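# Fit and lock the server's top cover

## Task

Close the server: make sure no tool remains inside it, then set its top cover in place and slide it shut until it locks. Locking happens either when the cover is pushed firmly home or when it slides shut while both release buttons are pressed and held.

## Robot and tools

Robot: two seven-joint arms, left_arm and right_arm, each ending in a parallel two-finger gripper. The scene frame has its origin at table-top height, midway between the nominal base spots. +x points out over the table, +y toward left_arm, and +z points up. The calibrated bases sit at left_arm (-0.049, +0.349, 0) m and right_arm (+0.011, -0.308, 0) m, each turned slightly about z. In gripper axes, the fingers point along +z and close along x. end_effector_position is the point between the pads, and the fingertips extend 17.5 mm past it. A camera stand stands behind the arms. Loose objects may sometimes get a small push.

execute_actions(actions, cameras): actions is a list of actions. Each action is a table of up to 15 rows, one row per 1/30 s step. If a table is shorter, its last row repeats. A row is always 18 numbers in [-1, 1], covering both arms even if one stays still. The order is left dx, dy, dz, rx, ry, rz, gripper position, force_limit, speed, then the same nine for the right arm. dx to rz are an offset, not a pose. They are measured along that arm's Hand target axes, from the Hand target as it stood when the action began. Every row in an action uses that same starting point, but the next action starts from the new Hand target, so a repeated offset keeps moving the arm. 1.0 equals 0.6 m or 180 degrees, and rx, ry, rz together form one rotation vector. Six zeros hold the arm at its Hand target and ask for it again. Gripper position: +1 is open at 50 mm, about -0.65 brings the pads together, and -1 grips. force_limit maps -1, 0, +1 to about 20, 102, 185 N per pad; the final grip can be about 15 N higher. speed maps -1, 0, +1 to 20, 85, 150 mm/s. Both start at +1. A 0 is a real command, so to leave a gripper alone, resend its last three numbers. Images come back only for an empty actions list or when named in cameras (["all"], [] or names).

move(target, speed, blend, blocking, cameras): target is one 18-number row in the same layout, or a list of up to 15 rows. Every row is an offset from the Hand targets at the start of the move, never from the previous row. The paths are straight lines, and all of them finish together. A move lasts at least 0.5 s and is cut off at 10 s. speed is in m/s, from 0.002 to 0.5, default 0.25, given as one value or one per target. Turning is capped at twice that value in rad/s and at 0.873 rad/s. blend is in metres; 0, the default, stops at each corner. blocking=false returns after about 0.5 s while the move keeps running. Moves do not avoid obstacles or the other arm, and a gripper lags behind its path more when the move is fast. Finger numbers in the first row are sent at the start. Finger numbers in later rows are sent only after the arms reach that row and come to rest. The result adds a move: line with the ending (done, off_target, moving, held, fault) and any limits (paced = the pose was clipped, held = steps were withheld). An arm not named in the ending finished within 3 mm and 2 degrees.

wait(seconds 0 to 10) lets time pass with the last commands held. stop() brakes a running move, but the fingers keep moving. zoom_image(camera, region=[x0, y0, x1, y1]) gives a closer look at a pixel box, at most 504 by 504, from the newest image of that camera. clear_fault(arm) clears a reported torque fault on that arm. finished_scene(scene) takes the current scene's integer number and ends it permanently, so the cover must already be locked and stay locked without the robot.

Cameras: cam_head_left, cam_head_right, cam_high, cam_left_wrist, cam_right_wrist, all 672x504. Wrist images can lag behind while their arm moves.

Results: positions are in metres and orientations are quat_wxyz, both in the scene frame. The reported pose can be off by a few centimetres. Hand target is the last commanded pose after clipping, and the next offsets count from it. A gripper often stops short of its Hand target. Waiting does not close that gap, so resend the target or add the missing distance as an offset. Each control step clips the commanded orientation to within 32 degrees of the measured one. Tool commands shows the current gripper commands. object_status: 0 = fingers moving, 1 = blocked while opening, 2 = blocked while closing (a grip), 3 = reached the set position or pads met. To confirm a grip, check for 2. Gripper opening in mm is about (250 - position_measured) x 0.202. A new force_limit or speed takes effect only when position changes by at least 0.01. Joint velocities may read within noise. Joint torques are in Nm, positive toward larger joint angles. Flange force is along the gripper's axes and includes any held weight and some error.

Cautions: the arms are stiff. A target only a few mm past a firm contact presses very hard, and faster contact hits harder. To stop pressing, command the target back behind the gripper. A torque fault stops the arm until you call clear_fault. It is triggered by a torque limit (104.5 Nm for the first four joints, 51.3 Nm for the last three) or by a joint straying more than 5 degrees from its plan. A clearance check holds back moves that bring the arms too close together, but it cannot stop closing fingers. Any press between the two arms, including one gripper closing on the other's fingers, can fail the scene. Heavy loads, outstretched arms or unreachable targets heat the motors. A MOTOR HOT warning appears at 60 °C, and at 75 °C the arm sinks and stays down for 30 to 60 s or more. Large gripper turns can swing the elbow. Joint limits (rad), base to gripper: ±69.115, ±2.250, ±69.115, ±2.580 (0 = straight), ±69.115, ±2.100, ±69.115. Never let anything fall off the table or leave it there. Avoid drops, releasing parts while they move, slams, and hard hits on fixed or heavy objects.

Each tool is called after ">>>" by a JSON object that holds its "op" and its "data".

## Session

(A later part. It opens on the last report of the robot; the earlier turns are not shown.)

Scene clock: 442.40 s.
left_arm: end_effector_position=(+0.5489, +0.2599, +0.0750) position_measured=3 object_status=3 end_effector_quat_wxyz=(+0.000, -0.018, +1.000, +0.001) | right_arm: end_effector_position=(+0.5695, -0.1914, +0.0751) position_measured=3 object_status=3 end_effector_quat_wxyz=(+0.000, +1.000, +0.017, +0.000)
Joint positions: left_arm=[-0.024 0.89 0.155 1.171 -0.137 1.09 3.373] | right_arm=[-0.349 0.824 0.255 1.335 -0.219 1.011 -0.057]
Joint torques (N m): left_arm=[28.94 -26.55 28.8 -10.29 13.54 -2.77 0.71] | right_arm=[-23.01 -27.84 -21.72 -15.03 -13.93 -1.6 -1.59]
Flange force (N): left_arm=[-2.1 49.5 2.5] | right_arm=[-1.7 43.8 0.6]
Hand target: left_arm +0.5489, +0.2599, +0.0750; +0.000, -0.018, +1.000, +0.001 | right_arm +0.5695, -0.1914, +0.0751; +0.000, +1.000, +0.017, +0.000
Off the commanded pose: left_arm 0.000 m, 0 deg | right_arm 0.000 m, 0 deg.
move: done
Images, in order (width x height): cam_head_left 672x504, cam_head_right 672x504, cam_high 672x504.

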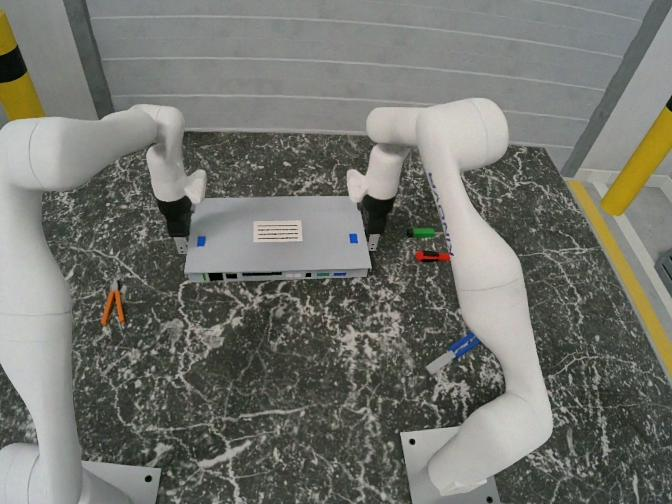

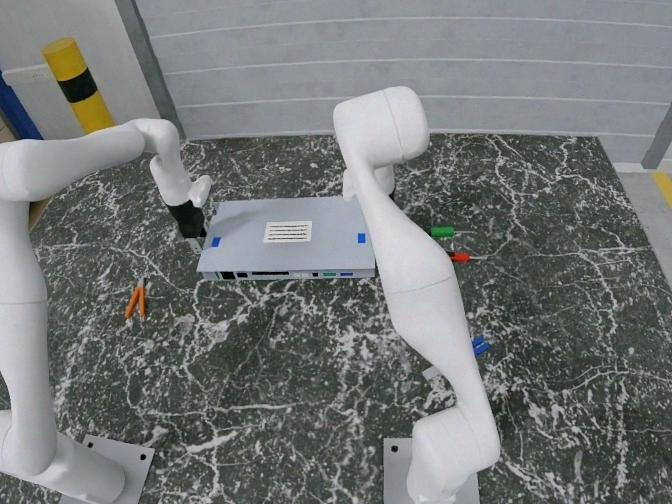

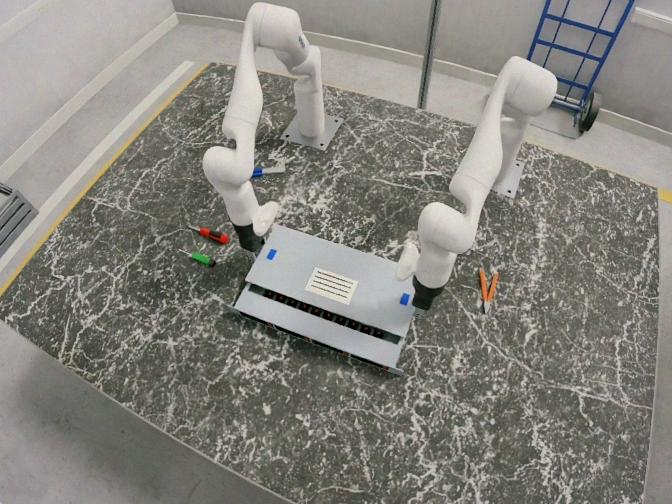

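>>> {"op": "move", "data": {"target": [0,0,0.01,0,0,0,1,1,1,0,0,0.01,0,0,0,1,1,1], "speed": 0.03}}

>>> {"op": "move", "data": {"target": [0,0,0.005,0,0,0,1,1,1,0,0,0.005,0,0,0,1,1,1], "speed": 0.02}}

Scene clock: 469.33 s.
left_arm: end_effector_position=(+0.5489, +0.2599, +0.0690) position_measured=3 object_status=3 end_effector_quat_wxyz=(+0.000, -0.018, +1.000, +0.001) | right_arm: end_effector_position=(+0.5695, -0.1914, +0.0691) position_measured=3 object_status=3 end_effector_quat_wxyz=(+0.000, +1.000, +0.018, +0.000)
Joint positions: left_arm=[-0.023 0.897 0.154 1.177 -0.138 1.077 3.374] | right_arm=[-0.349 0.832 0.253 1.34 -0.222 0.997 -0.055]
Joint torques (N m): left_arm=[29.16 -26.63 29.08 -10.27 13.59 -2.83 0.64] | right_arm=[-23.29 -27.93 -22.02 -14.97 -13.96 -1.55 -1.61]
Flange force (N): left_arm=[-2.1 49.7 2.5] | right_arm=[-1.5 44.3 0.5]
Hand target: left_arm +0.5489, +0.2599, +0.0690; +0.000, -0.018, +1.000, +0.001 | right_arm +0.5695, -0.1914, +0.0691; +0.000, +1.000, +0.017, +0.000
Off the commanded pose: left_arm 0.000 m, 0 deg | right_arm 0.000 m, 0 deg.
move: done

Scene clock: 470.03 s.
left_arm: end_effector_position=(+0.5489, +0.2599, +0.0660) position_measured=3 object_status=3 end_effector_quat_wxyz=(+0.000, -0.018, +1.000, +0.001) | right_arm: end_effector_position=(+0.5695, -0.1914, +0.0661) position_measured=3 object_status=3 end_effector_quat_wxyz=(+0.000, +1.000, +0.017, +0.000)
Joint positions: left_arm=[-0.023 0.901 0.154 1.18 -0.139 1.071 3.374] | right_arm=[-0.348 0.836 0.252 1.343 -0.223 0.991 -0.054]
Joint torques (N m): left_arm=[31.68 -23.42 31.38 -9.71 14.75 -3.59 0.71] | right_arm=[-21.53 -27.42 -20.41 -13.62 -12.81 -0.8 -1.48]
Flange force (N): left_arm=[0.5 54.6 -3.2] | right_arm=[0.2 40.6 0.7]
Hand target: left_arm +0.5489, +0.2599, +0.0660; +0.000, -0.018, +1.000, +0.001 | right_arm +0.5695, -0.1914, +0.0661; +0.000, +1.000, +0.017, +0.000
Off the commanded pose: left_arm 0.000 m, 0 deg | right_arm 0.000 m, 0 deg.
move: done

>>> {"op": "move", "data": {"target": [[0,0,-0.0067,0,0,0,1,1,1,0,0,-0.0067,0,0,0,1,1,1],[0,0.0042,-0.0067,0,0,0,1,1,1,0,-0.0042,-0.0067,0,0,0,1,1,1],[0,0.0042,0,0,0,0,1,1,1,0,-0.0042,0,0,0,0,1,1,1]], "speed": 0.02}}

Scene clock: 477.63 s.
left_arm: end_effector_position=(+0.5488, +0.2625, +0.0660) position_measured=3 object_status=3 end_effector_quat_wxyz=(+0.000, -0.018, +1.000, +0.001) | right_arm: end_effector_position=(+0.5694, -0.1888, +0.0662) position_measured=3 object_status=3 end_effector_quat_wxyz=(+0.000, +1.000, +0.018, +0.000)
Joint positions: left_arm=[-0.028 0.9 0.154 1.182 -0.139 1.07 3.37] | right_arm=[-0.353 0.837 0.252 1.341 -0.223 0.992 -0.059]
Joint torques (N m): left_arm=[28.17 -26.33 28.22 -9.43 12.95 -1.91 0.46] | right_arm=[-24.98 -15.27 -25.31 -8.21 -14.56 -0.96 -1.68]
Flange force (N): left_arm=[-2.6 47.7 3.2] | right_arm=[2.6 46.7 -22.3]
Hand target: left_arm +0.5488, +0.2624, +0.0660; +0.000, -0.018, +1.000, +0.001 | right_arm +0.5694, -0.1889, +0.0661; +0.000, +1.000, +0.017, +0.000
Off the commanded pose: left_arm 0.000 m, 0 deg | right_arm 0.000 m, 0 deg.
move: done

>>> {"op": "move", "data": {"target": [[0,0,-0.0067,0,0,0,1,1,1,0,0,-0.0067,0,0,0,1,1,1],[0,-0.0025,-0.0067,0,0,0,1,1,1,0,0.0025,-0.0067,0,0,0,1,1,1],[0,-0.0025,0,0,0,0,1,1,1,0,0.0025,0,0,0,0,1,1,1]], "speed": 0.02}}

Scene clock: 482.47 s.
left_arm: end_effector_position=(+0.5489, +0.2609, +0.0660) position_measured=3 object_status=3 end_effector_quat_wxyz=(+0.000, -0.018, +1.000, +0.001) | right_arm: end_effector_position=(+0.5695, -0.1904, +0.0661) position_measured=3 object_status=3 end_effector_quat_wxyz=(+0.000, +1.000, +0.017, +0.000)
Joint positions: left_arm=[-0.025 0.9 0.154 1.181 -0.138 1.07 3.373] | right_arm=[-0.35 0.836 0.252 1.342 -0.223 0.991 -0.056]
Joint torques (N m): left_arm=[27.08 -25.44 27.42 -10.09 13.22 -2.89 1.32] | right_arm=[-24.48 -26.55 -23.38 -14.22 -14.44 -1.37 -1.64]
Flange force (N): left_arm=[-0.6 47.7 0.4] | right_arm=[-0.6 46.3 -2.2]
Hand target: left_arm +0.5489, +0.2609, +0.0660; +0.000, -0.018, +1.000, +0.001 | right_arm +0.5695, -0.1904, +0.0661; +0.000, +1.000, +0.017, +0.000
Off the commanded pose: left_arm 0.000 m, 0 deg | right_arm 0.000 m, 0 deg.
move: done

>>> {"op": "move", "data": {"target": [0,0,0.0033,0,0,0,1,1,1,0,0,0.0033,0,0,0,1,1,1], "speed": 0.01, "cameras": ["cam_head_left","cam_head_right","cam_high"]}}

Scene clock: 486.83 s.
left_arm: end_effector_position=(+0.5489, +0.2610, +0.0641) position_measured=3 object_status=3 end_effector_quat_wxyz=(+0.000, -0.018, +1.000, +0.001) | right_arm: end_effector_position=(+0.5694, -0.1903, +0.0641) position_measured=3 object_status=3 end_effector_quat_wxyz=(+0.000, +1.000, +0.018, +0.000)
Joint positions: left_arm=[-0.025 0.903 0.153 1.183 -0.139 1.066 3.373] | right_arm=[-0.35 0.839 0.252 1.344 -0.224 0.987 -0.056]
Joint torques (N m): left_arm=[26.1 -24.25 26.32 -10.25 12.54 -3.47 1.18] | right_arm=[-25.95 -25.41 -25.02 -13.84 -15.19 -1.32 -1.76]
Flange force (N): left_arm=[1.4 46.2 -2.4] | right_arm=[-0.4 49.1 -4.6]
Hand target: left_arm +0.5489, +0.2609, +0.0641; +0.000, -0.018, +1.000, +0.001 | right_arm +0.5695, -0.1904, +0.0641; +0.000, +1.000, +0.017, +0.000
Off the commanded pose: left_arm 0.000 m, 0 deg | right_arm 0.000 m, 0 deg.
move: done
Images, in order (width x height): cam_head_left 672x504, cam_head_right 672x504, cam_high 672x504.

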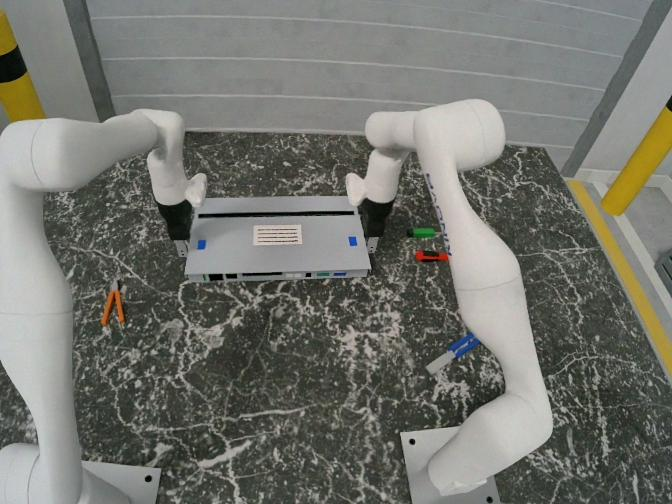

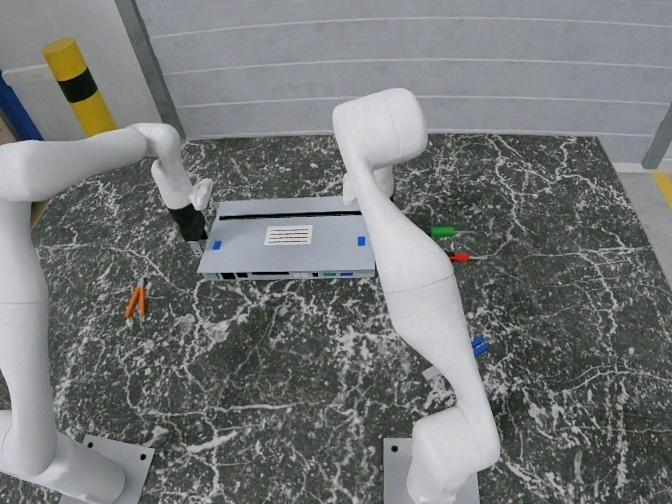

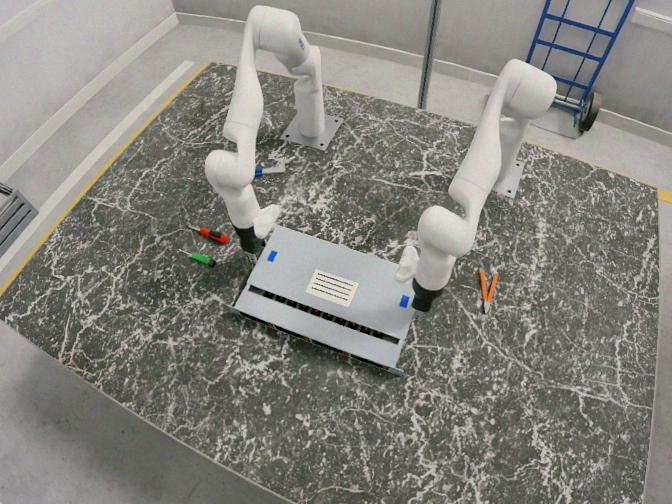

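>>> {"op": "move", "data": {"target": [0,0,0.005,0,0,0,1,1,1,0,0,0.005,0,0,0,1,1,1], "speed": 0.01}}

>>> {"op": "zoom_image", "data": {"camera": "cam_high", "region": [220, 260, 280, 330]}}

>>> {"op": "zoom_image", "data": {"camera": "cam_high", "region": [375, 310, 435, 380]}}

>>> {"op": "zoom_image", "data": {"camera": "cam_head_left", "region": [170, 235, 240, 295]}}

>>> {"op": "zoom_image", "data": {"camera": "cam_head_left", "region": [330, 225, 400, 285]}}

Scene clock: 490.80 s.
left_arm: end_effector_position=(+0.5489, +0.2609, +0.0611) position_measured=3 object_status=3 end_effector_quat_wxyz=(+0.000, -0.018, +1.000, +0.001) | right_arm: end_effector_position=(+0.5695, -0.1904, +0.0611) position_measured=3 object_status=3 end_effector_quat_wxyz=(+0.000, +1.000, +0.017, +0.000)
Joint positions: left_arm=[-0.025 0.906 0.153 1.185 -0.139 1.06 3.373] | right_arm=[-0.35 0.843 0.251 1.346 -0.225 0.98 -0.054]
Joint torques (N m): left_arm=[26.17 -22.92 26.22 -10.77 12.12 -4.54 0.9] | right_arm=[-25.76 -25.16 -24.97 -13.3 -15 -1.07 -1.75]
Flange force (N): left_arm=[4.4 46.4 -5.9] | right_arm=[0.7 48.5 -4.9]
Hand target: left_arm +0.5489, +0.2609, +0.0611; +0.000, -0.018, +1.000, +0.001 | right_arm +0.5695, -0.1904, +0.0611; +0.000, +1.000, +0.017, +0.000
Off the commanded pose: left_arm 0.000 m, 0 deg | right_arm 0.000 m, 0 deg.
move: done

Scaled by 7.200 from the camera's 672x504 image, which has a finer 960x720 frame.
This view is cut from an older image: the scene may have changed since it was taken.

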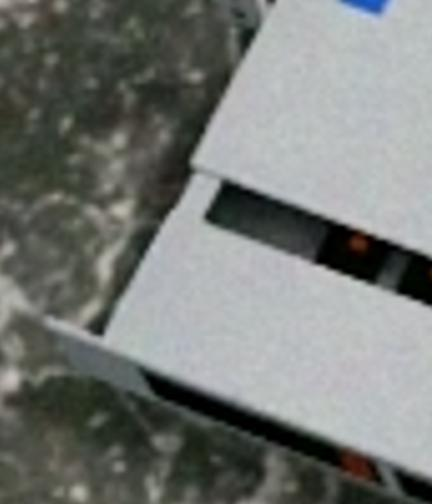

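Scaled by 7.200 from the camera's 672x504 image, which has a finer 960x720 frame.
This view is cut from an older image: the scene may have changed since it was taken.

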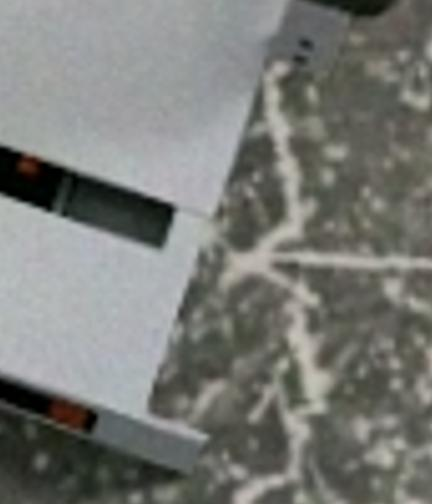

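Scaled by 7.200 from the camera's 672x504 image, which has a finer 960x720 frame.
This view is cut from an older image: the scene may have changed since it was taken.

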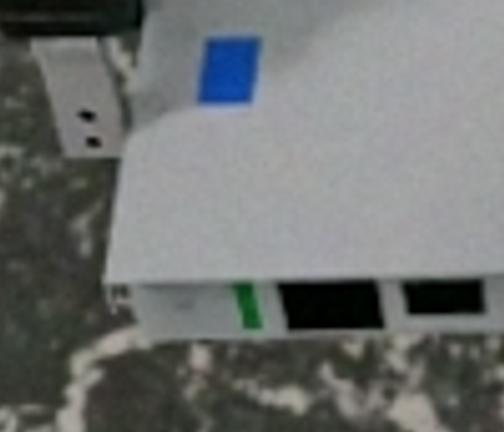

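Scaled by 7.200 from the camera's 672x504 image, which has a finer 960x720 frame.
This view is cut from an older image: the scene may have changed since it was taken.

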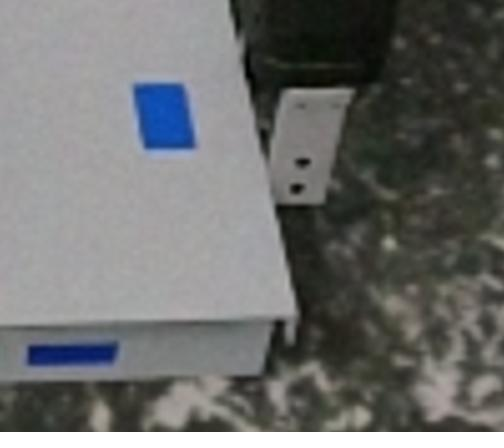

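>>> {"op": "move", "data": {"target": [0,0,0.0033,0,0,0,1,1,1,0,0,0.0033,0,0,0,1,1,1], "speed": 0.01}}

>>> {"op": "move", "data": {"target": [0,0,0.0025,0,0,0,1,1,1,0,0,0.0025,0,0,0,1,1,1], "speed": 0.01, "cameras": ["cam_head_left","cam_head_right","cam_high"]}}

Scene clock: 497.13 s.
left_arm: end_effector_position=(+0.5489, +0.2610, +0.0591) position_measured=3 object_status=3 end_effector_quat_wxyz=(+0.000, -0.018, +1.000, +0.001) | right_arm: end_effector_position=(+0.5694, -0.1903, +0.0591) position_measured=3 object_status=3 end_effector_quat_wxyz=(+0.000, +1.000, +0.018, +0.000)
Joint positions: left_arm=[-0.025 0.909 0.153 1.187 -0.14 1.056 3.374] | right_arm=[-0.35 0.846 0.251 1.348 -0.226 0.976 -0.054]
Joint torques (N m): left_arm=[25.83 -22.8 25.86 -10.42 11.9 -4.26 0.83] | right_arm=[-26.24 -25.13 -25.52 -13.5 -15.29 -1.2 -1.77]
Flange force (N): left_arm=[3.9 45.6 -5.9] | right_arm=[0.4 49.5 -5.4]
Hand target: left_arm +0.5489, +0.2609, +0.0591; +0.000, -0.018, +1.000, +0.001 | right_arm +0.5695, -0.1904, +0.0591; +0.000, +1.000, +0.018, +0.000
Off the commanded pose: left_arm 0.000 m, 0 deg | right_arm 0.000 m, 0 deg.
move: done

Scene clock: 497.83 s.
left_arm: end_effector_position=(+0.5488, +0.2609, +0.0576) position_measured=3 object_status=3 end_effector_quat_wxyz=(+0.000, -0.018, +1.000, +0.001) | right_arm: end_effector_position=(+0.5695, -0.1904, +0.0577) position_measured=3 object_status=3 end_effector_quat_wxyz=(+0.000, +1.000, +0.017, +0.000)
Joint positions: left_arm=[-0.025 0.911 0.153 1.188 -0.14 1.052 3.374] | right_arm=[-0.349 0.848 0.25 1.349 -0.226 0.973 -0.053]
Joint torques (N m): left_arm=[26.19 -22.7 26.23 -10.19 11.94 -4.18 0.77] | right_arm=[-25.88 -25.6 -25.1 -13.71 -15.01 -1.2 -1.74]
Flange force (N): left_arm=[3.3 46.0 -5.9] | right_arm=[0.1 48.8 -4.5]
Hand target: left_arm +0.5488, +0.2609, +0.0576; +0.000, -0.018, +1.000, +0.001 | right_arm +0.5695, -0.1904, +0.0577; +0.000, +1.000, +0.017, +0.000
Off the commanded pose: left_arm 0.000 m, 0 deg | right_arm 0.000 m, 0 deg.
move: done
Images, in order (width x height): cam_head_left 672x504, cam_head_right 672x504, cam_high 672x504.

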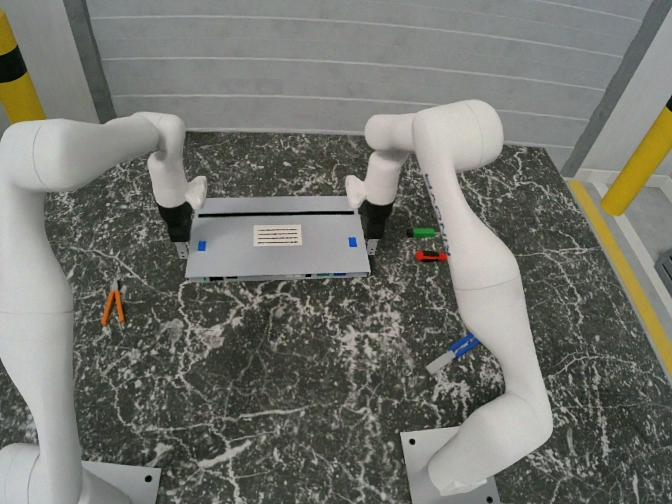

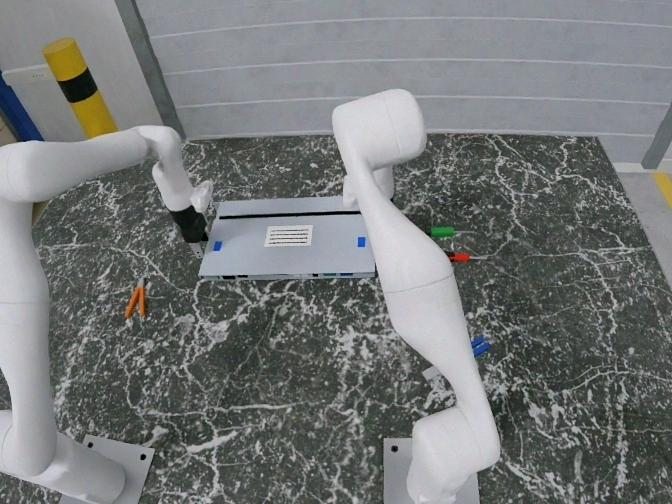

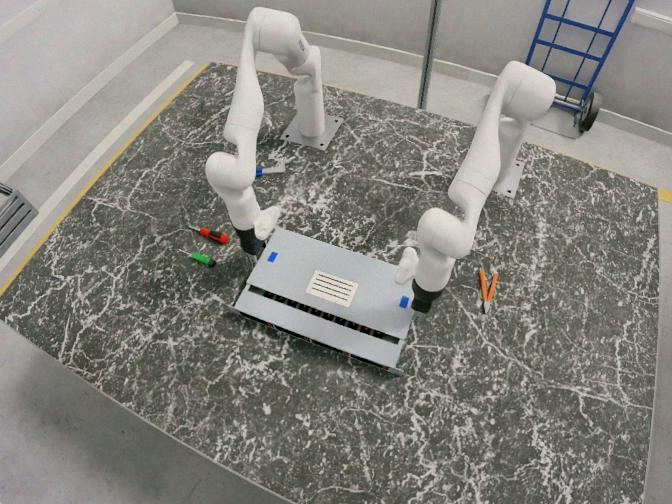

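>>> {"op": "move", "data": {"target": [0,0,0.0033,0,0,0,1,1,1,0,0,0.0033,0,0,0,1,1,1], "speed": 0.01}}

>>> {"op": "move", "data": {"target": [0,0,0.002,0,0,0,1,1,1,0,0,0.002,0,0,0,1,1,1], "speed": 0.01}}

Scene clock: 501.10 s.
left_arm: end_effector_position=(+0.5489, +0.2609, +0.0556) position_measured=3 object_status=3 end_effector_quat_wxyz=(+0.000, -0.018, +1.000, +0.001) | right_arm: end_effector_position=(+0.5695, -0.1904, +0.0557) position_measured=3 object_status=3 end_effector_quat_wxyz=(+0.000, +1.000, +0.017, +0.000)
Joint positions: left_arm=[-0.024 0.913 0.152 1.19 -0.14 1.048 3.374] | right_arm=[-0.349 0.85 0.25 1.35 -0.227 0.968 -0.053]
Joint torques (N m): left_arm=[26.76 -16.18 26.03 -5.76 12.1 -3.16 0.75] | right_arm=[-26 -20.26 -25.82 -12.82 -15.17 -2.58 -1.79]
Flange force (N): left_arm=[-1.1 46.1 -15.9] | right_arm=[-3.2 49.7 -15.9]
Hand target: left_arm +0.5489, +0.2609, +0.0556; +0.000, -0.018, +1.000, +0.001 | right_arm +0.5695, -0.1904, +0.0557; +0.000, +1.000, +0.017, +0.000
Off the commanded pose: left_arm 0.000 m, 0 deg | right_arm 0.000 m, 0 deg.
move: done

Scene clock: 501.80 s.
left_arm: end_effector_position=(+0.5489, +0.2609, +0.0544) position_measured=3 object_status=3 end_effector_quat_wxyz=(+0.000, -0.018, +1.000, +0.001) | right_arm: end_effector_position=(+0.5695, -0.1904, +0.0545) position_measured=3 object_status=3 end_effector_quat_wxyz=(+0.000, +1.000, +0.017, +0.000)
Joint positions: left_arm=[-0.024 0.915 0.152 1.191 -0.14 1.046 3.374] | right_arm=[-0.349 0.852 0.249 1.351 -0.227 0.966 -0.052]
Joint torques (N m): left_arm=[26.84 -15.76 26.06 -5.88 12.06 -3.53 0.78] | right_arm=[-26.66 -16.58 -26.8 -10.34 -15.24 -1.95 -1.8]
Flange force (N): left_arm=[-0.6 46.4 -17.1] | right_arm=[-0.7 50.4 -21.9]
Hand target: left_arm +0.5489, +0.2609, +0.0544; +0.000, -0.018, +1.000, +0.001 | right_arm +0.5695, -0.1904, +0.0545; +0.000, +1.000, +0.017, +0.000
Off the commanded pose: left_arm 0.000 m, 0 deg | right_arm 0.000 m, 0 deg.
move: done

>>> {"op": "move", "data": {"target": [-0.01,0.0002,-0.0008,0,0,0,1,1,1,0.01,-0.0002,-0.0008,0,0,0,1,1,1], "speed": 0.015, "cameras": ["cam_head_left","cam_high","cam_left_wrist","cam_right_wrist"]}}

>>> {"op": "zoom_image", "data": {"camera": "cam_high", "region": [220, 220, 320, 330]}}

>>> {"op": "zoom_image", "data": {"camera": "cam_head_left", "region": [300, 190, 390, 285]}}

Scene clock: 507.57 s.
left_arm: end_effector_position=(+0.5548, +0.2612, +0.0549) position_measured=3 object_status=3 end_effector_quat_wxyz=(+0.000, -0.018, +1.000, +0.001) | right_arm: end_effector_position=(+0.5754, -0.1899, +0.0549) position_measured=3 object_status=3 end_effector_quat_wxyz=(+0.000, +1.000, +0.018, +0.000)
Joint positions: left_arm=[-0.024 0.928 0.152 1.161 -0.141 1.063 3.371] | right_arm=[-0.345 0.863 0.249 1.325 -0.227 0.981 -0.053]
Joint torques (N m): left_arm=[25.86 -28.39 26.11 -11.73 11.91 -3.27 0.87] | right_arm=[-27.02 -30.39 -25.44 -16.88 -15.67 -1.91 -1.8]
Flange force (N): left_arm=[1.4 44.8 4.0] | right_arm=[-2.6 50.9 2.6]
Hand target: left_arm +0.5548, +0.2613, +0.0549; +0.000, -0.018, +1.000, +0.001 | right_arm +0.5755, -0.1901, +0.0550; +0.000, +1.000, +0.018, +0.000
Off the commanded pose: left_arm 0.000 m, 0 deg | right_arm 0.000 m, 0 deg.
move: done
camera_calibration:
cam_left_wrist: T_world_to_cam=[[-0.999828, 0.00256227, 0.0183456, 0.554559], [0.00233175, 0.999918, -0.012576, -0.197626], [-0.0183763, -0.0125311, -0.999753, 0.23586], [0, 0, 0, 1]] pos_world=[0.559259, 0.199145, 0.223142]
cam_right_wrist: T_world_to_cam=[[0.999412, 0.0284924, -0.0190874, -0.569072], [0.0287822, -0.999472, 0.0150846, -0.158142], [-0.0186475, -0.0156251, -0.999704, 0.229077], [0, 0, 0, 1]] pos_world=[0.577561, -0.138265, 0.220533]
Images, in order (width x height): cam_head_left 672x504, cam_high 672x504, cam_left_wrist 672x504, cam_right_wrist 672x504.

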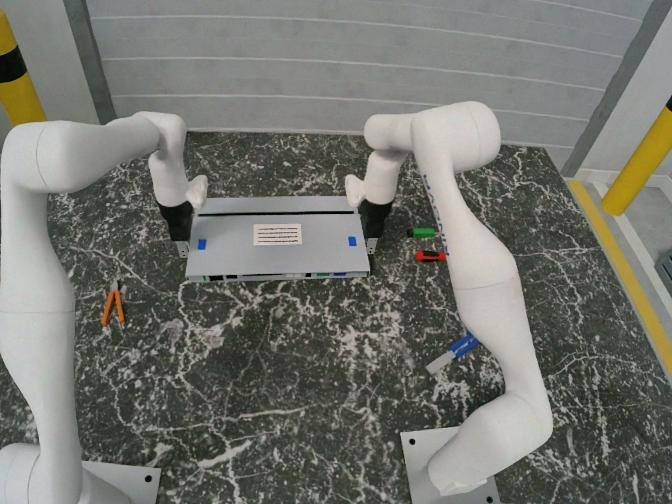

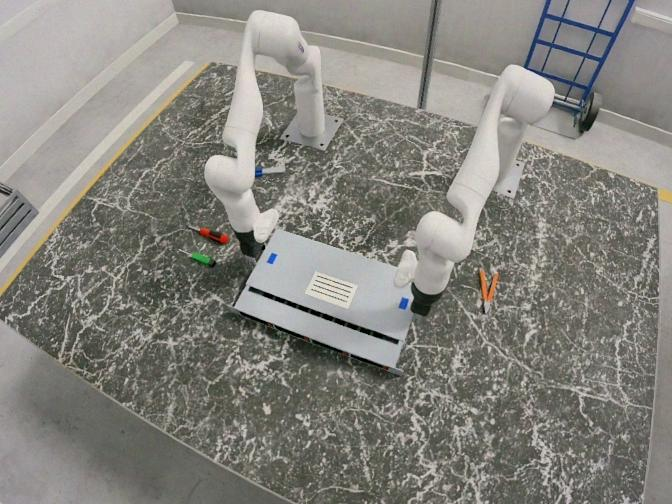

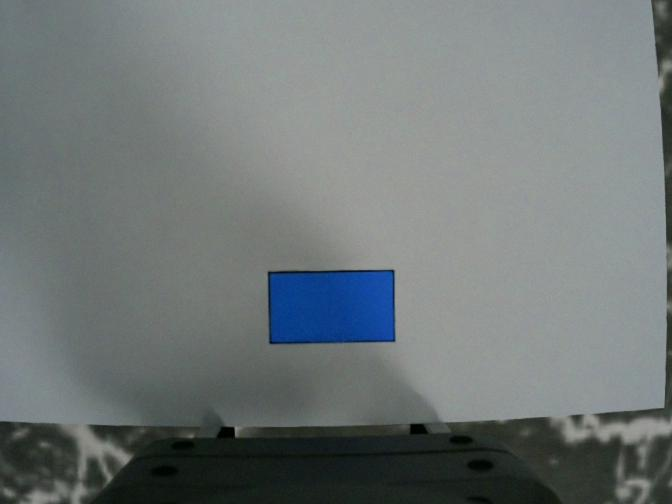

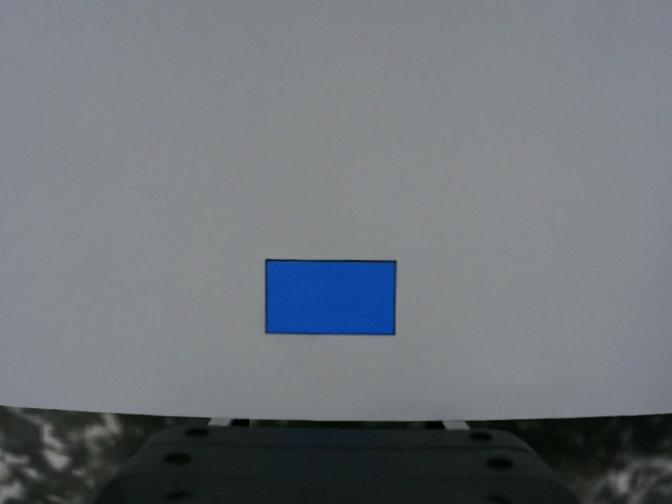

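Scaled by 4.582 from the camera's 672x504 image, which has a finer 960x720 frame.

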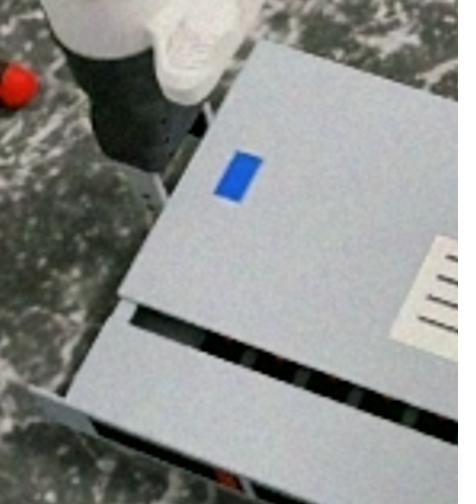

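Scaled by 5.305 from the camera's 672x504 image, which has a finer 960x720 frame.

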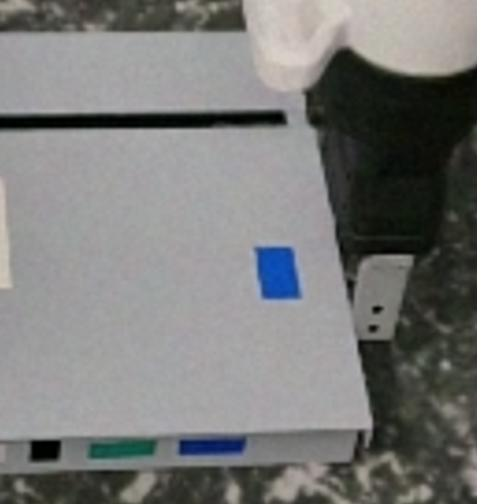

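>>> {"op": "move", "data": {"target": [[0,0,0.0015,0,0,0,1,1,1,0,0,0.0015,0,0,0,1,1,1],[-0.005,0.0001,0.0015,0,0,0,1,1,1,0.005,-0.0001,0.0015,0,0,0,1,1,1]], "speed": 0.015}}

>>> {"op": "move", "data": {"target": [-0.005,0.0001,0,0,0,0,1,1,1,0.005,-0.0001,0,0,0,0,1,1,1], "speed": 0.015, "cameras": ["cam_head_left","cam_high"]}}

Scene clock: 513.03 s.
left_arm: end_effector_position=(+0.5578, +0.2615, +0.0539) position_measured=3 object_status=3 end_effector_quat_wxyz=(+0.000, -0.018, +1.000, +0.001) | right_arm: end_effector_position=(+0.5784, -0.1899, +0.0540) position_measured=3 object_status=3 end_effector_quat_wxyz=(+0.000, +1.000, +0.018, +0.000)
Joint positions: left_arm=[-0.024 0.935 0.152 1.147 -0.141 1.069 3.369] | right_arm=[-0.343 0.871 0.249 1.312 -0.228 0.987 -0.053]
Joint torques (N m): left_arm=[26.03 -28.46 26 -17.45 10.83 -8.41 -0.11] | right_arm=[-25.72 -27.99 -24.31 -17.21 -15.14 -3.33 -1.84]
Flange force (N): left_arm=[16.8 46.0 -2.1] | right_arm=[-6.6 49.1 -3.3]
Hand target: left_arm +0.5579, +0.2614, +0.0540; +0.000, -0.018, +1.000, +0.001 | right_arm +0.5784, -0.1899, +0.0540; +0.000, +1.000, +0.017, +0.000
Off the commanded pose: left_arm 0.000 m, 0 deg | right_arm 0.000 m, 0 deg.
move: done

Scene clock: 513.73 s.
left_arm: end_effector_position=(+0.5609, +0.2616, +0.0540) position_measured=3 object_status=3 end_effector_quat_wxyz=(+0.000, -0.018, +1.000, +0.001) | right_arm: end_effector_position=(+0.5814, -0.1897, +0.0540) position_measured=3 object_status=3 end_effector_quat_wxyz=(+0.000, +1.000, +0.017, +0.000)
Joint positions: left_arm=[-0.024 0.942 0.152 1.132 -0.141 1.077 3.368] | right_arm=[-0.34 0.877 0.249 1.298 -0.228 0.994 -0.054]
Joint torques (N m): left_arm=[25.77 -29.01 25.63 -17.57 10.71 -8.21 -0.07] | right_arm=[-25.06 -29.81 -23.12 -22.58 -15.23 -7.13 -1.98]
Flange force (N): left_arm=[17.1 45.5 -1.2] | right_arm=[-18.6 50.0 -4.5]
Hand target: left_arm +0.5609, +0.2616, +0.0540; +0.000, -0.018, +1.000, +0.001 | right_arm +0.5814, -0.1897, +0.0540; +0.000, +1.000, +0.017, +0.000
Off the commanded pose: left_arm 0.000 m, 0 deg | right_arm 0.000 m, 0 deg.
move: done
Images, in order (width x height): cam_head_left 672x504, cam_high 672x504.

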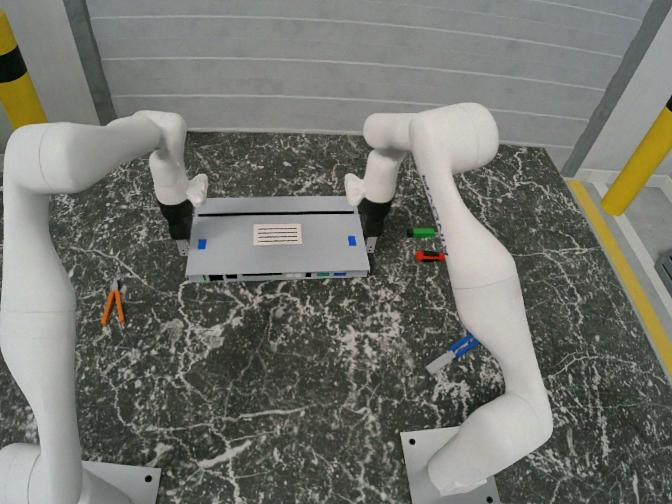

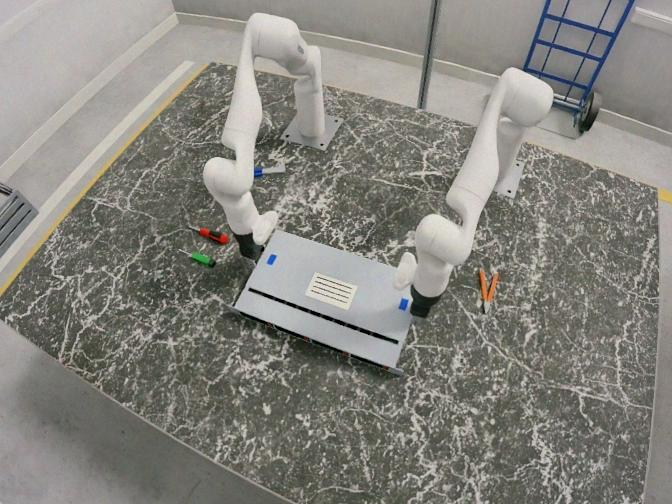

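>>> {"op": "zoom_image", "data": {"camera": "cam_high", "region": [220, 220, 320, 330]}}

>>> {"op": "zoom_image", "data": {"camera": "cam_high", "region": [330, 270, 430, 380]}}

>>> {"op": "zoom_image", "data": {"camera": "cam_head_left", "region": [300, 190, 390, 285]}}

>>> {"op": "zoom_image", "data": {"camera": "cam_head_left", "region": [170, 190, 260, 285]}}

Scaled by 4.582 from the camera's 672x504 image, which has a finer 960x720 frame.

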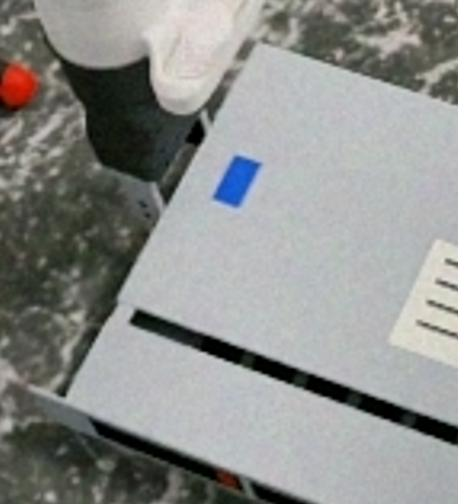

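Scaled by 4.582 from the camera's 672x504 image, which has a finer 960x720 frame.

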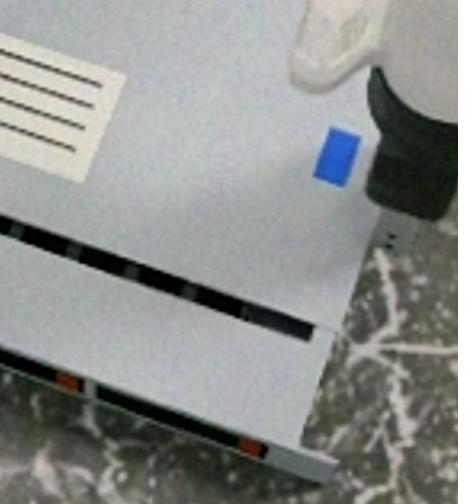

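Scaled by 5.305 from the camera's 672x504 image, which has a finer 960x720 frame.

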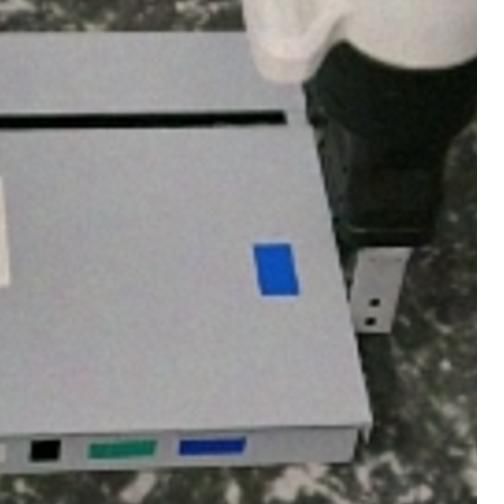

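Scaled by 5.305 from the camera's 672x504 image, which has a finer 960x720 frame.

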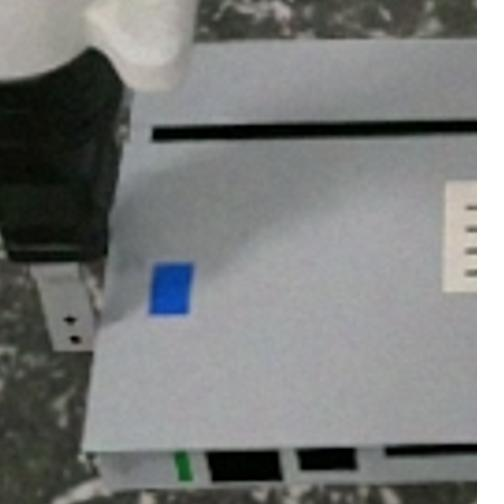

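>>> {"op": "move", "data": {"target": [[0,0.025,0,0,0,0,1,1,1,0,0.025,0,0,0,0,1,1,1],[0,0.025,-0.1433,0,0,0,1,1,1,0,0.025,-0.1433,0,0,0,1,1,1],[0.1993,-0.1206,-0.1433,0,0,0,-1,0,0,-0.2028,-0.1318,-0.1433,0,0,0,-1,0,0],[0.1993,-0.1206,-0.0092,0,0,0,-1,0,0,-0.2028,-0.1318,-0.0092,0,0,0,-1,0,0]], "speed": [0.04,0.15,0.2,0.1], "blend": [0.005,0.02,0,0], "cameras": ["all"]}}

Scene clock: 539.43 s.
left_arm: end_effector_position=(+0.4439, +0.1850, +0.0594) position_measured=253 object_status=3 end_effector_quat_wxyz=(+0.000, -0.018, +1.000, +0.001) | right_arm: end_effector_position=(+0.4571, -0.1150, +0.0595) position_measured=253 object_status=3 end_effector_quat_wxyz=(+0.000, +1.000, +0.017, +0.000)
Joint positions: left_arm=[0.125 0.741 0.153 1.556 -0.138 0.855 3.564] | right_arm=[-0.576 0.689 0.237 1.687 -0.211 0.791 -0.243]
Joint torques (N m): left_arm=[1.84 -20.96 2.58 -6.88 0.19 0.11 0.3] | right_arm=[0.85 -18.49 1.54 -5.95 0.13 -0.17 -0.1]
Flange force (N): left_arm=[-1.3 4.0 -1.0] | right_arm=[-0.1 -1.9 -3.6]
Hand target: left_arm +0.4439, +0.1850, +0.0594; +0.000, -0.018, +1.000, +0.001 | right_arm +0.4571, -0.1150, +0.0595; +0.000, +1.000, +0.017, +0.000
Off the commanded pose: left_arm 0.000 m, 0 deg | right_arm 0.000 m, 0 deg.
move: done
camera_calibration:
cam_left_wrist: T_world_to_cam=[[-0.999829, 0.00226241, 0.018347, 0.443829], [0.00203197, 0.999919, -0.0125691, -0.120986], [-0.0183739, -0.0125296, -0.999753, 0.237365], [0, 0, 0, 1]] pos_world=[0.44836, 0.122946, 0.227642]
cam_right_wrist: T_world_to_cam=[[0.999415, 0.0284907, -0.0188932, -0.452934], [0.0287812, -0.999469, 0.0152902, -0.0798937], [-0.0184475, -0.0158251, -0.999705, 0.232639], [0, 0, 0, 1]] pos_world=[0.459261, -0.0632653, 0.225235]

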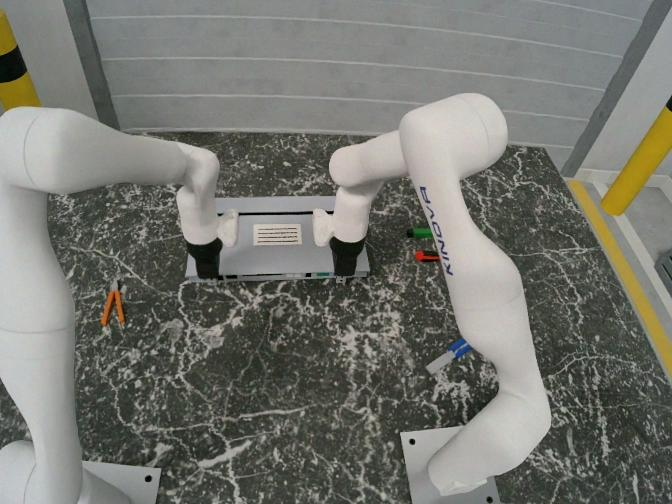

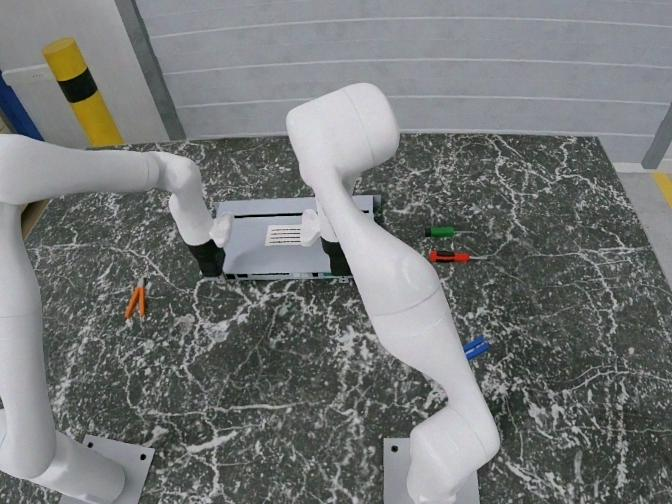

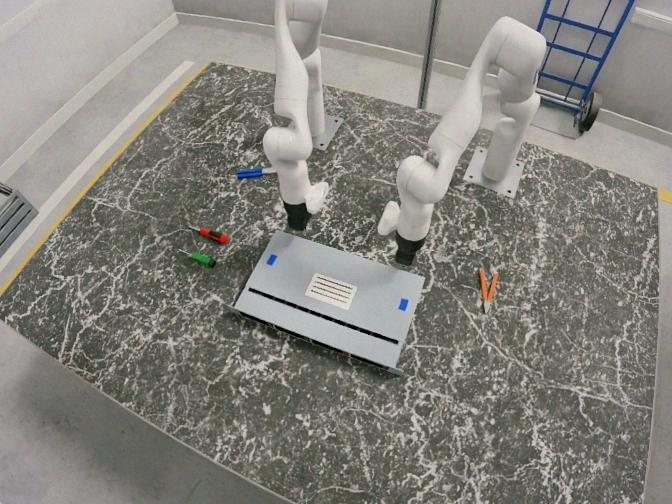

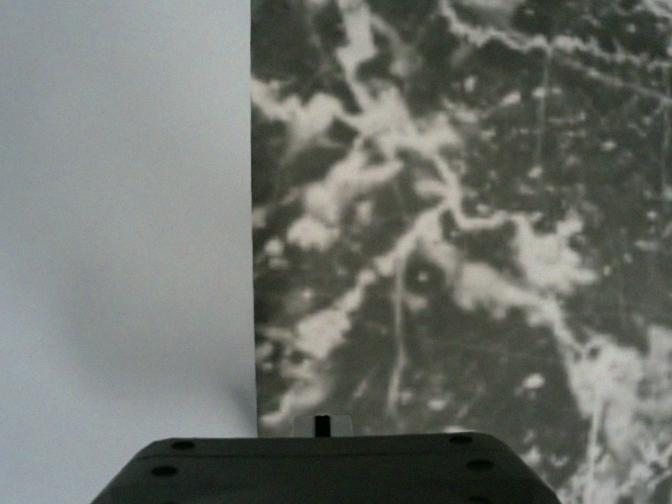

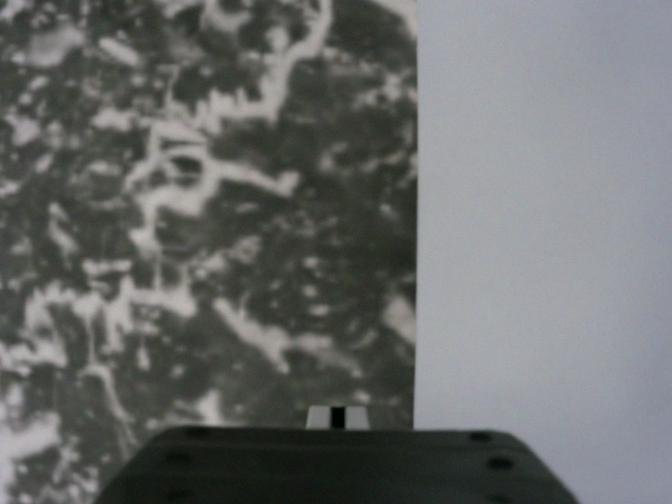

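>>> {"op": "move", "data": {"target": [[-0.0133,0,0,0,0,0,-1,0,0,0.017,0,0,0,0,0,-1,0,0],[-0.02,0,0,0,0,0,-1,0,0,0.0237,0,0,0,0,0,-1,0,0]], "speed": [0.05,0.015], "blend": 0.001}}

>>> {"op": "move", "data": {"target": [-0.005,0,0,0,0,0,-1,0,0,0.005,0,0,0,0,0,-1,0,0], "speed": 0.015}}

Scene clock: 543.60 s.
left_arm: end_effector_position=(+0.4559, +0.1854, +0.0594) position_measured=253 object_status=3 end_effector_quat_wxyz=(+0.000, -0.018, +1.000, +0.001) | right_arm: end_effector_position=(+0.4713, -0.1144, +0.0595) position_measured=253 object_status=3 end_effector_quat_wxyz=(+0.000, +1.000, +0.017, +0.000)
Joint positions: left_arm=[0.12 0.761 0.154 1.512 -0.139 0.88 3.555] | right_arm=[-0.561 0.711 0.237 1.638 -0.211 0.818 -0.235]
Joint torques (N m): left_arm=[1.63 -21.71 2.41 -7.63 0.06 -0.18 0.33] | right_arm=[1.12 -19.5 2.01 -6.84 0.28 -0.63 -0.07]
Flange force (N): left_arm=[0.1 4.1 -0.8] | right_arm=[-1.2 -2.0 -3.1]
Hand target: left_arm +0.4559, +0.1854, +0.0594; +0.000, -0.018, +1.000, +0.001 | right_arm +0.4713, -0.1145, +0.0595; +0.000, +1.000, +0.017, +0.000
Off the commanded pose: left_arm 0.000 m, 0 deg | right_arm 0.000 m, 0 deg.
move: done

Scene clock: 544.30 s.
left_arm: end_effector_position=(+0.4589, +0.1855, +0.0594) position_measured=253 object_status=3 end_effector_quat_wxyz=(+0.000, -0.018, +1.000, +0.001) | right_arm: end_effector_position=(+0.4742, -0.1143, +0.0595) position_measured=253 object_status=3 end_effector_quat_wxyz=(+0.000, +1.000, +0.018, +0.000)
Joint positions: left_arm=[0.118 0.766 0.154 1.5 -0.139 0.886 3.553] | right_arm=[-0.558 0.716 0.237 1.627 -0.211 0.824 -0.234]
Joint torques (N m): left_arm=[0.23 -22.95 1.1 -12.77 -0.91 -3.66 0.14] | right_arm=[2.74 -19.88 4.01 -11.15 0.71 -3.83 -0.18]
Flange force (N): left_arm=[11.0 4.8 -3.4] | right_arm=[-11.4 -1.4 -6.3]
Hand target: left_arm +0.4589, +0.1855, +0.0594; +0.000, -0.018, +1.000, +0.001 | right_arm +0.4743, -0.1143, +0.0595; +0.000, +1.000, +0.017, +0.000
Off the commanded pose: left_arm 0.000 m, 0 deg | right_arm 0.000 m, 0 deg.
move: done

>>> {"op": "move", "data": {"target": [-0.0033,0,0,0,0,0,-1,0,0,0.0033,0,0,0,0,0,-1,0,0], "speed": 0.015}}

>>> {"op": "move", "data": {"target": [-0.0033,0,0,0,0,0,-1,0,0,0.0033,0,0,0,0,0,-1,0,0], "speed": 0.015}}

Scene clock: 548.97 s.
left_arm: end_effector_position=(+0.4609, +0.1856, +0.0594) position_measured=253 object_status=3 end_effector_quat_wxyz=(+0.000, -0.018, +1.000, +0.001) | right_arm: end_effector_position=(+0.4763, -0.1143, +0.0595) position_measured=253 object_status=3 end_effector_quat_wxyz=(+0.000, +1.000, +0.017, +0.000)
Joint positions: left_arm=[0.118 0.77 0.154 1.493 -0.139 0.89 3.551] | right_arm=[-0.555 0.719 0.237 1.62 -0.211 0.827 -0.233]
Joint torques (N m): left_arm=[-0.12 -22.99 0.87 -12.94 -1.04 -3.76 0.19] | right_arm=[3.36 -19.56 4.63 -12.03 0.86 -4.68 -0.22]
Flange force (N): left_arm=[11.6 4.4 -3.6] | right_arm=[-14.1 -1.6 -8.1]
Hand target: left_arm +0.4609, +0.1856, +0.0594; +0.000, -0.018, +1.000, +0.001 | right_arm +0.4763, -0.1143, +0.0595; +0.000, +1.000, +0.017, +0.000
Off the commanded pose: left_arm 0.000 m, 0 deg | right_arm 0.000 m, 0 deg.
move: done

Scene clock: 549.67 s.
left_arm: end_effector_position=(+0.4629, +0.1857, +0.0594) position_measured=253 object_status=3 end_effector_quat_wxyz=(+0.000, -0.018, +1.000, +0.001) | right_arm: end_effector_position=(+0.4782, -0.1142, +0.0595) position_measured=253 object_status=3 end_effector_quat_wxyz=(+0.000, +1.000, +0.017, +0.000)
Joint positions: left_arm=[0.117 0.773 0.154 1.485 -0.139 0.894 3.55] | right_arm=[-0.553 0.723 0.237 1.613 -0.211 0.831 -0.232]
Joint torques (N m): left_arm=[-0.17 -22.62 0.71 -13.58 -1.1 -4.47 0.12] | right_arm=[3.44 -19.72 4.77 -13.17 0.85 -5.47 -0.2]
Flange force (N): left_arm=[13.4 4.8 -5.4] | right_arm=[-16.6 -0.9 -8.9]
Hand target: left_arm +0.4629, +0.1857, +0.0594; +0.000, -0.018, +1.000, +0.001 | right_arm +0.4782, -0.1142, +0.0595; +0.000, +1.000, +0.017, +0.000
Off the commanded pose: left_arm 0.000 m, 0 deg | right_arm 0.000 m, 0 deg.
move: done


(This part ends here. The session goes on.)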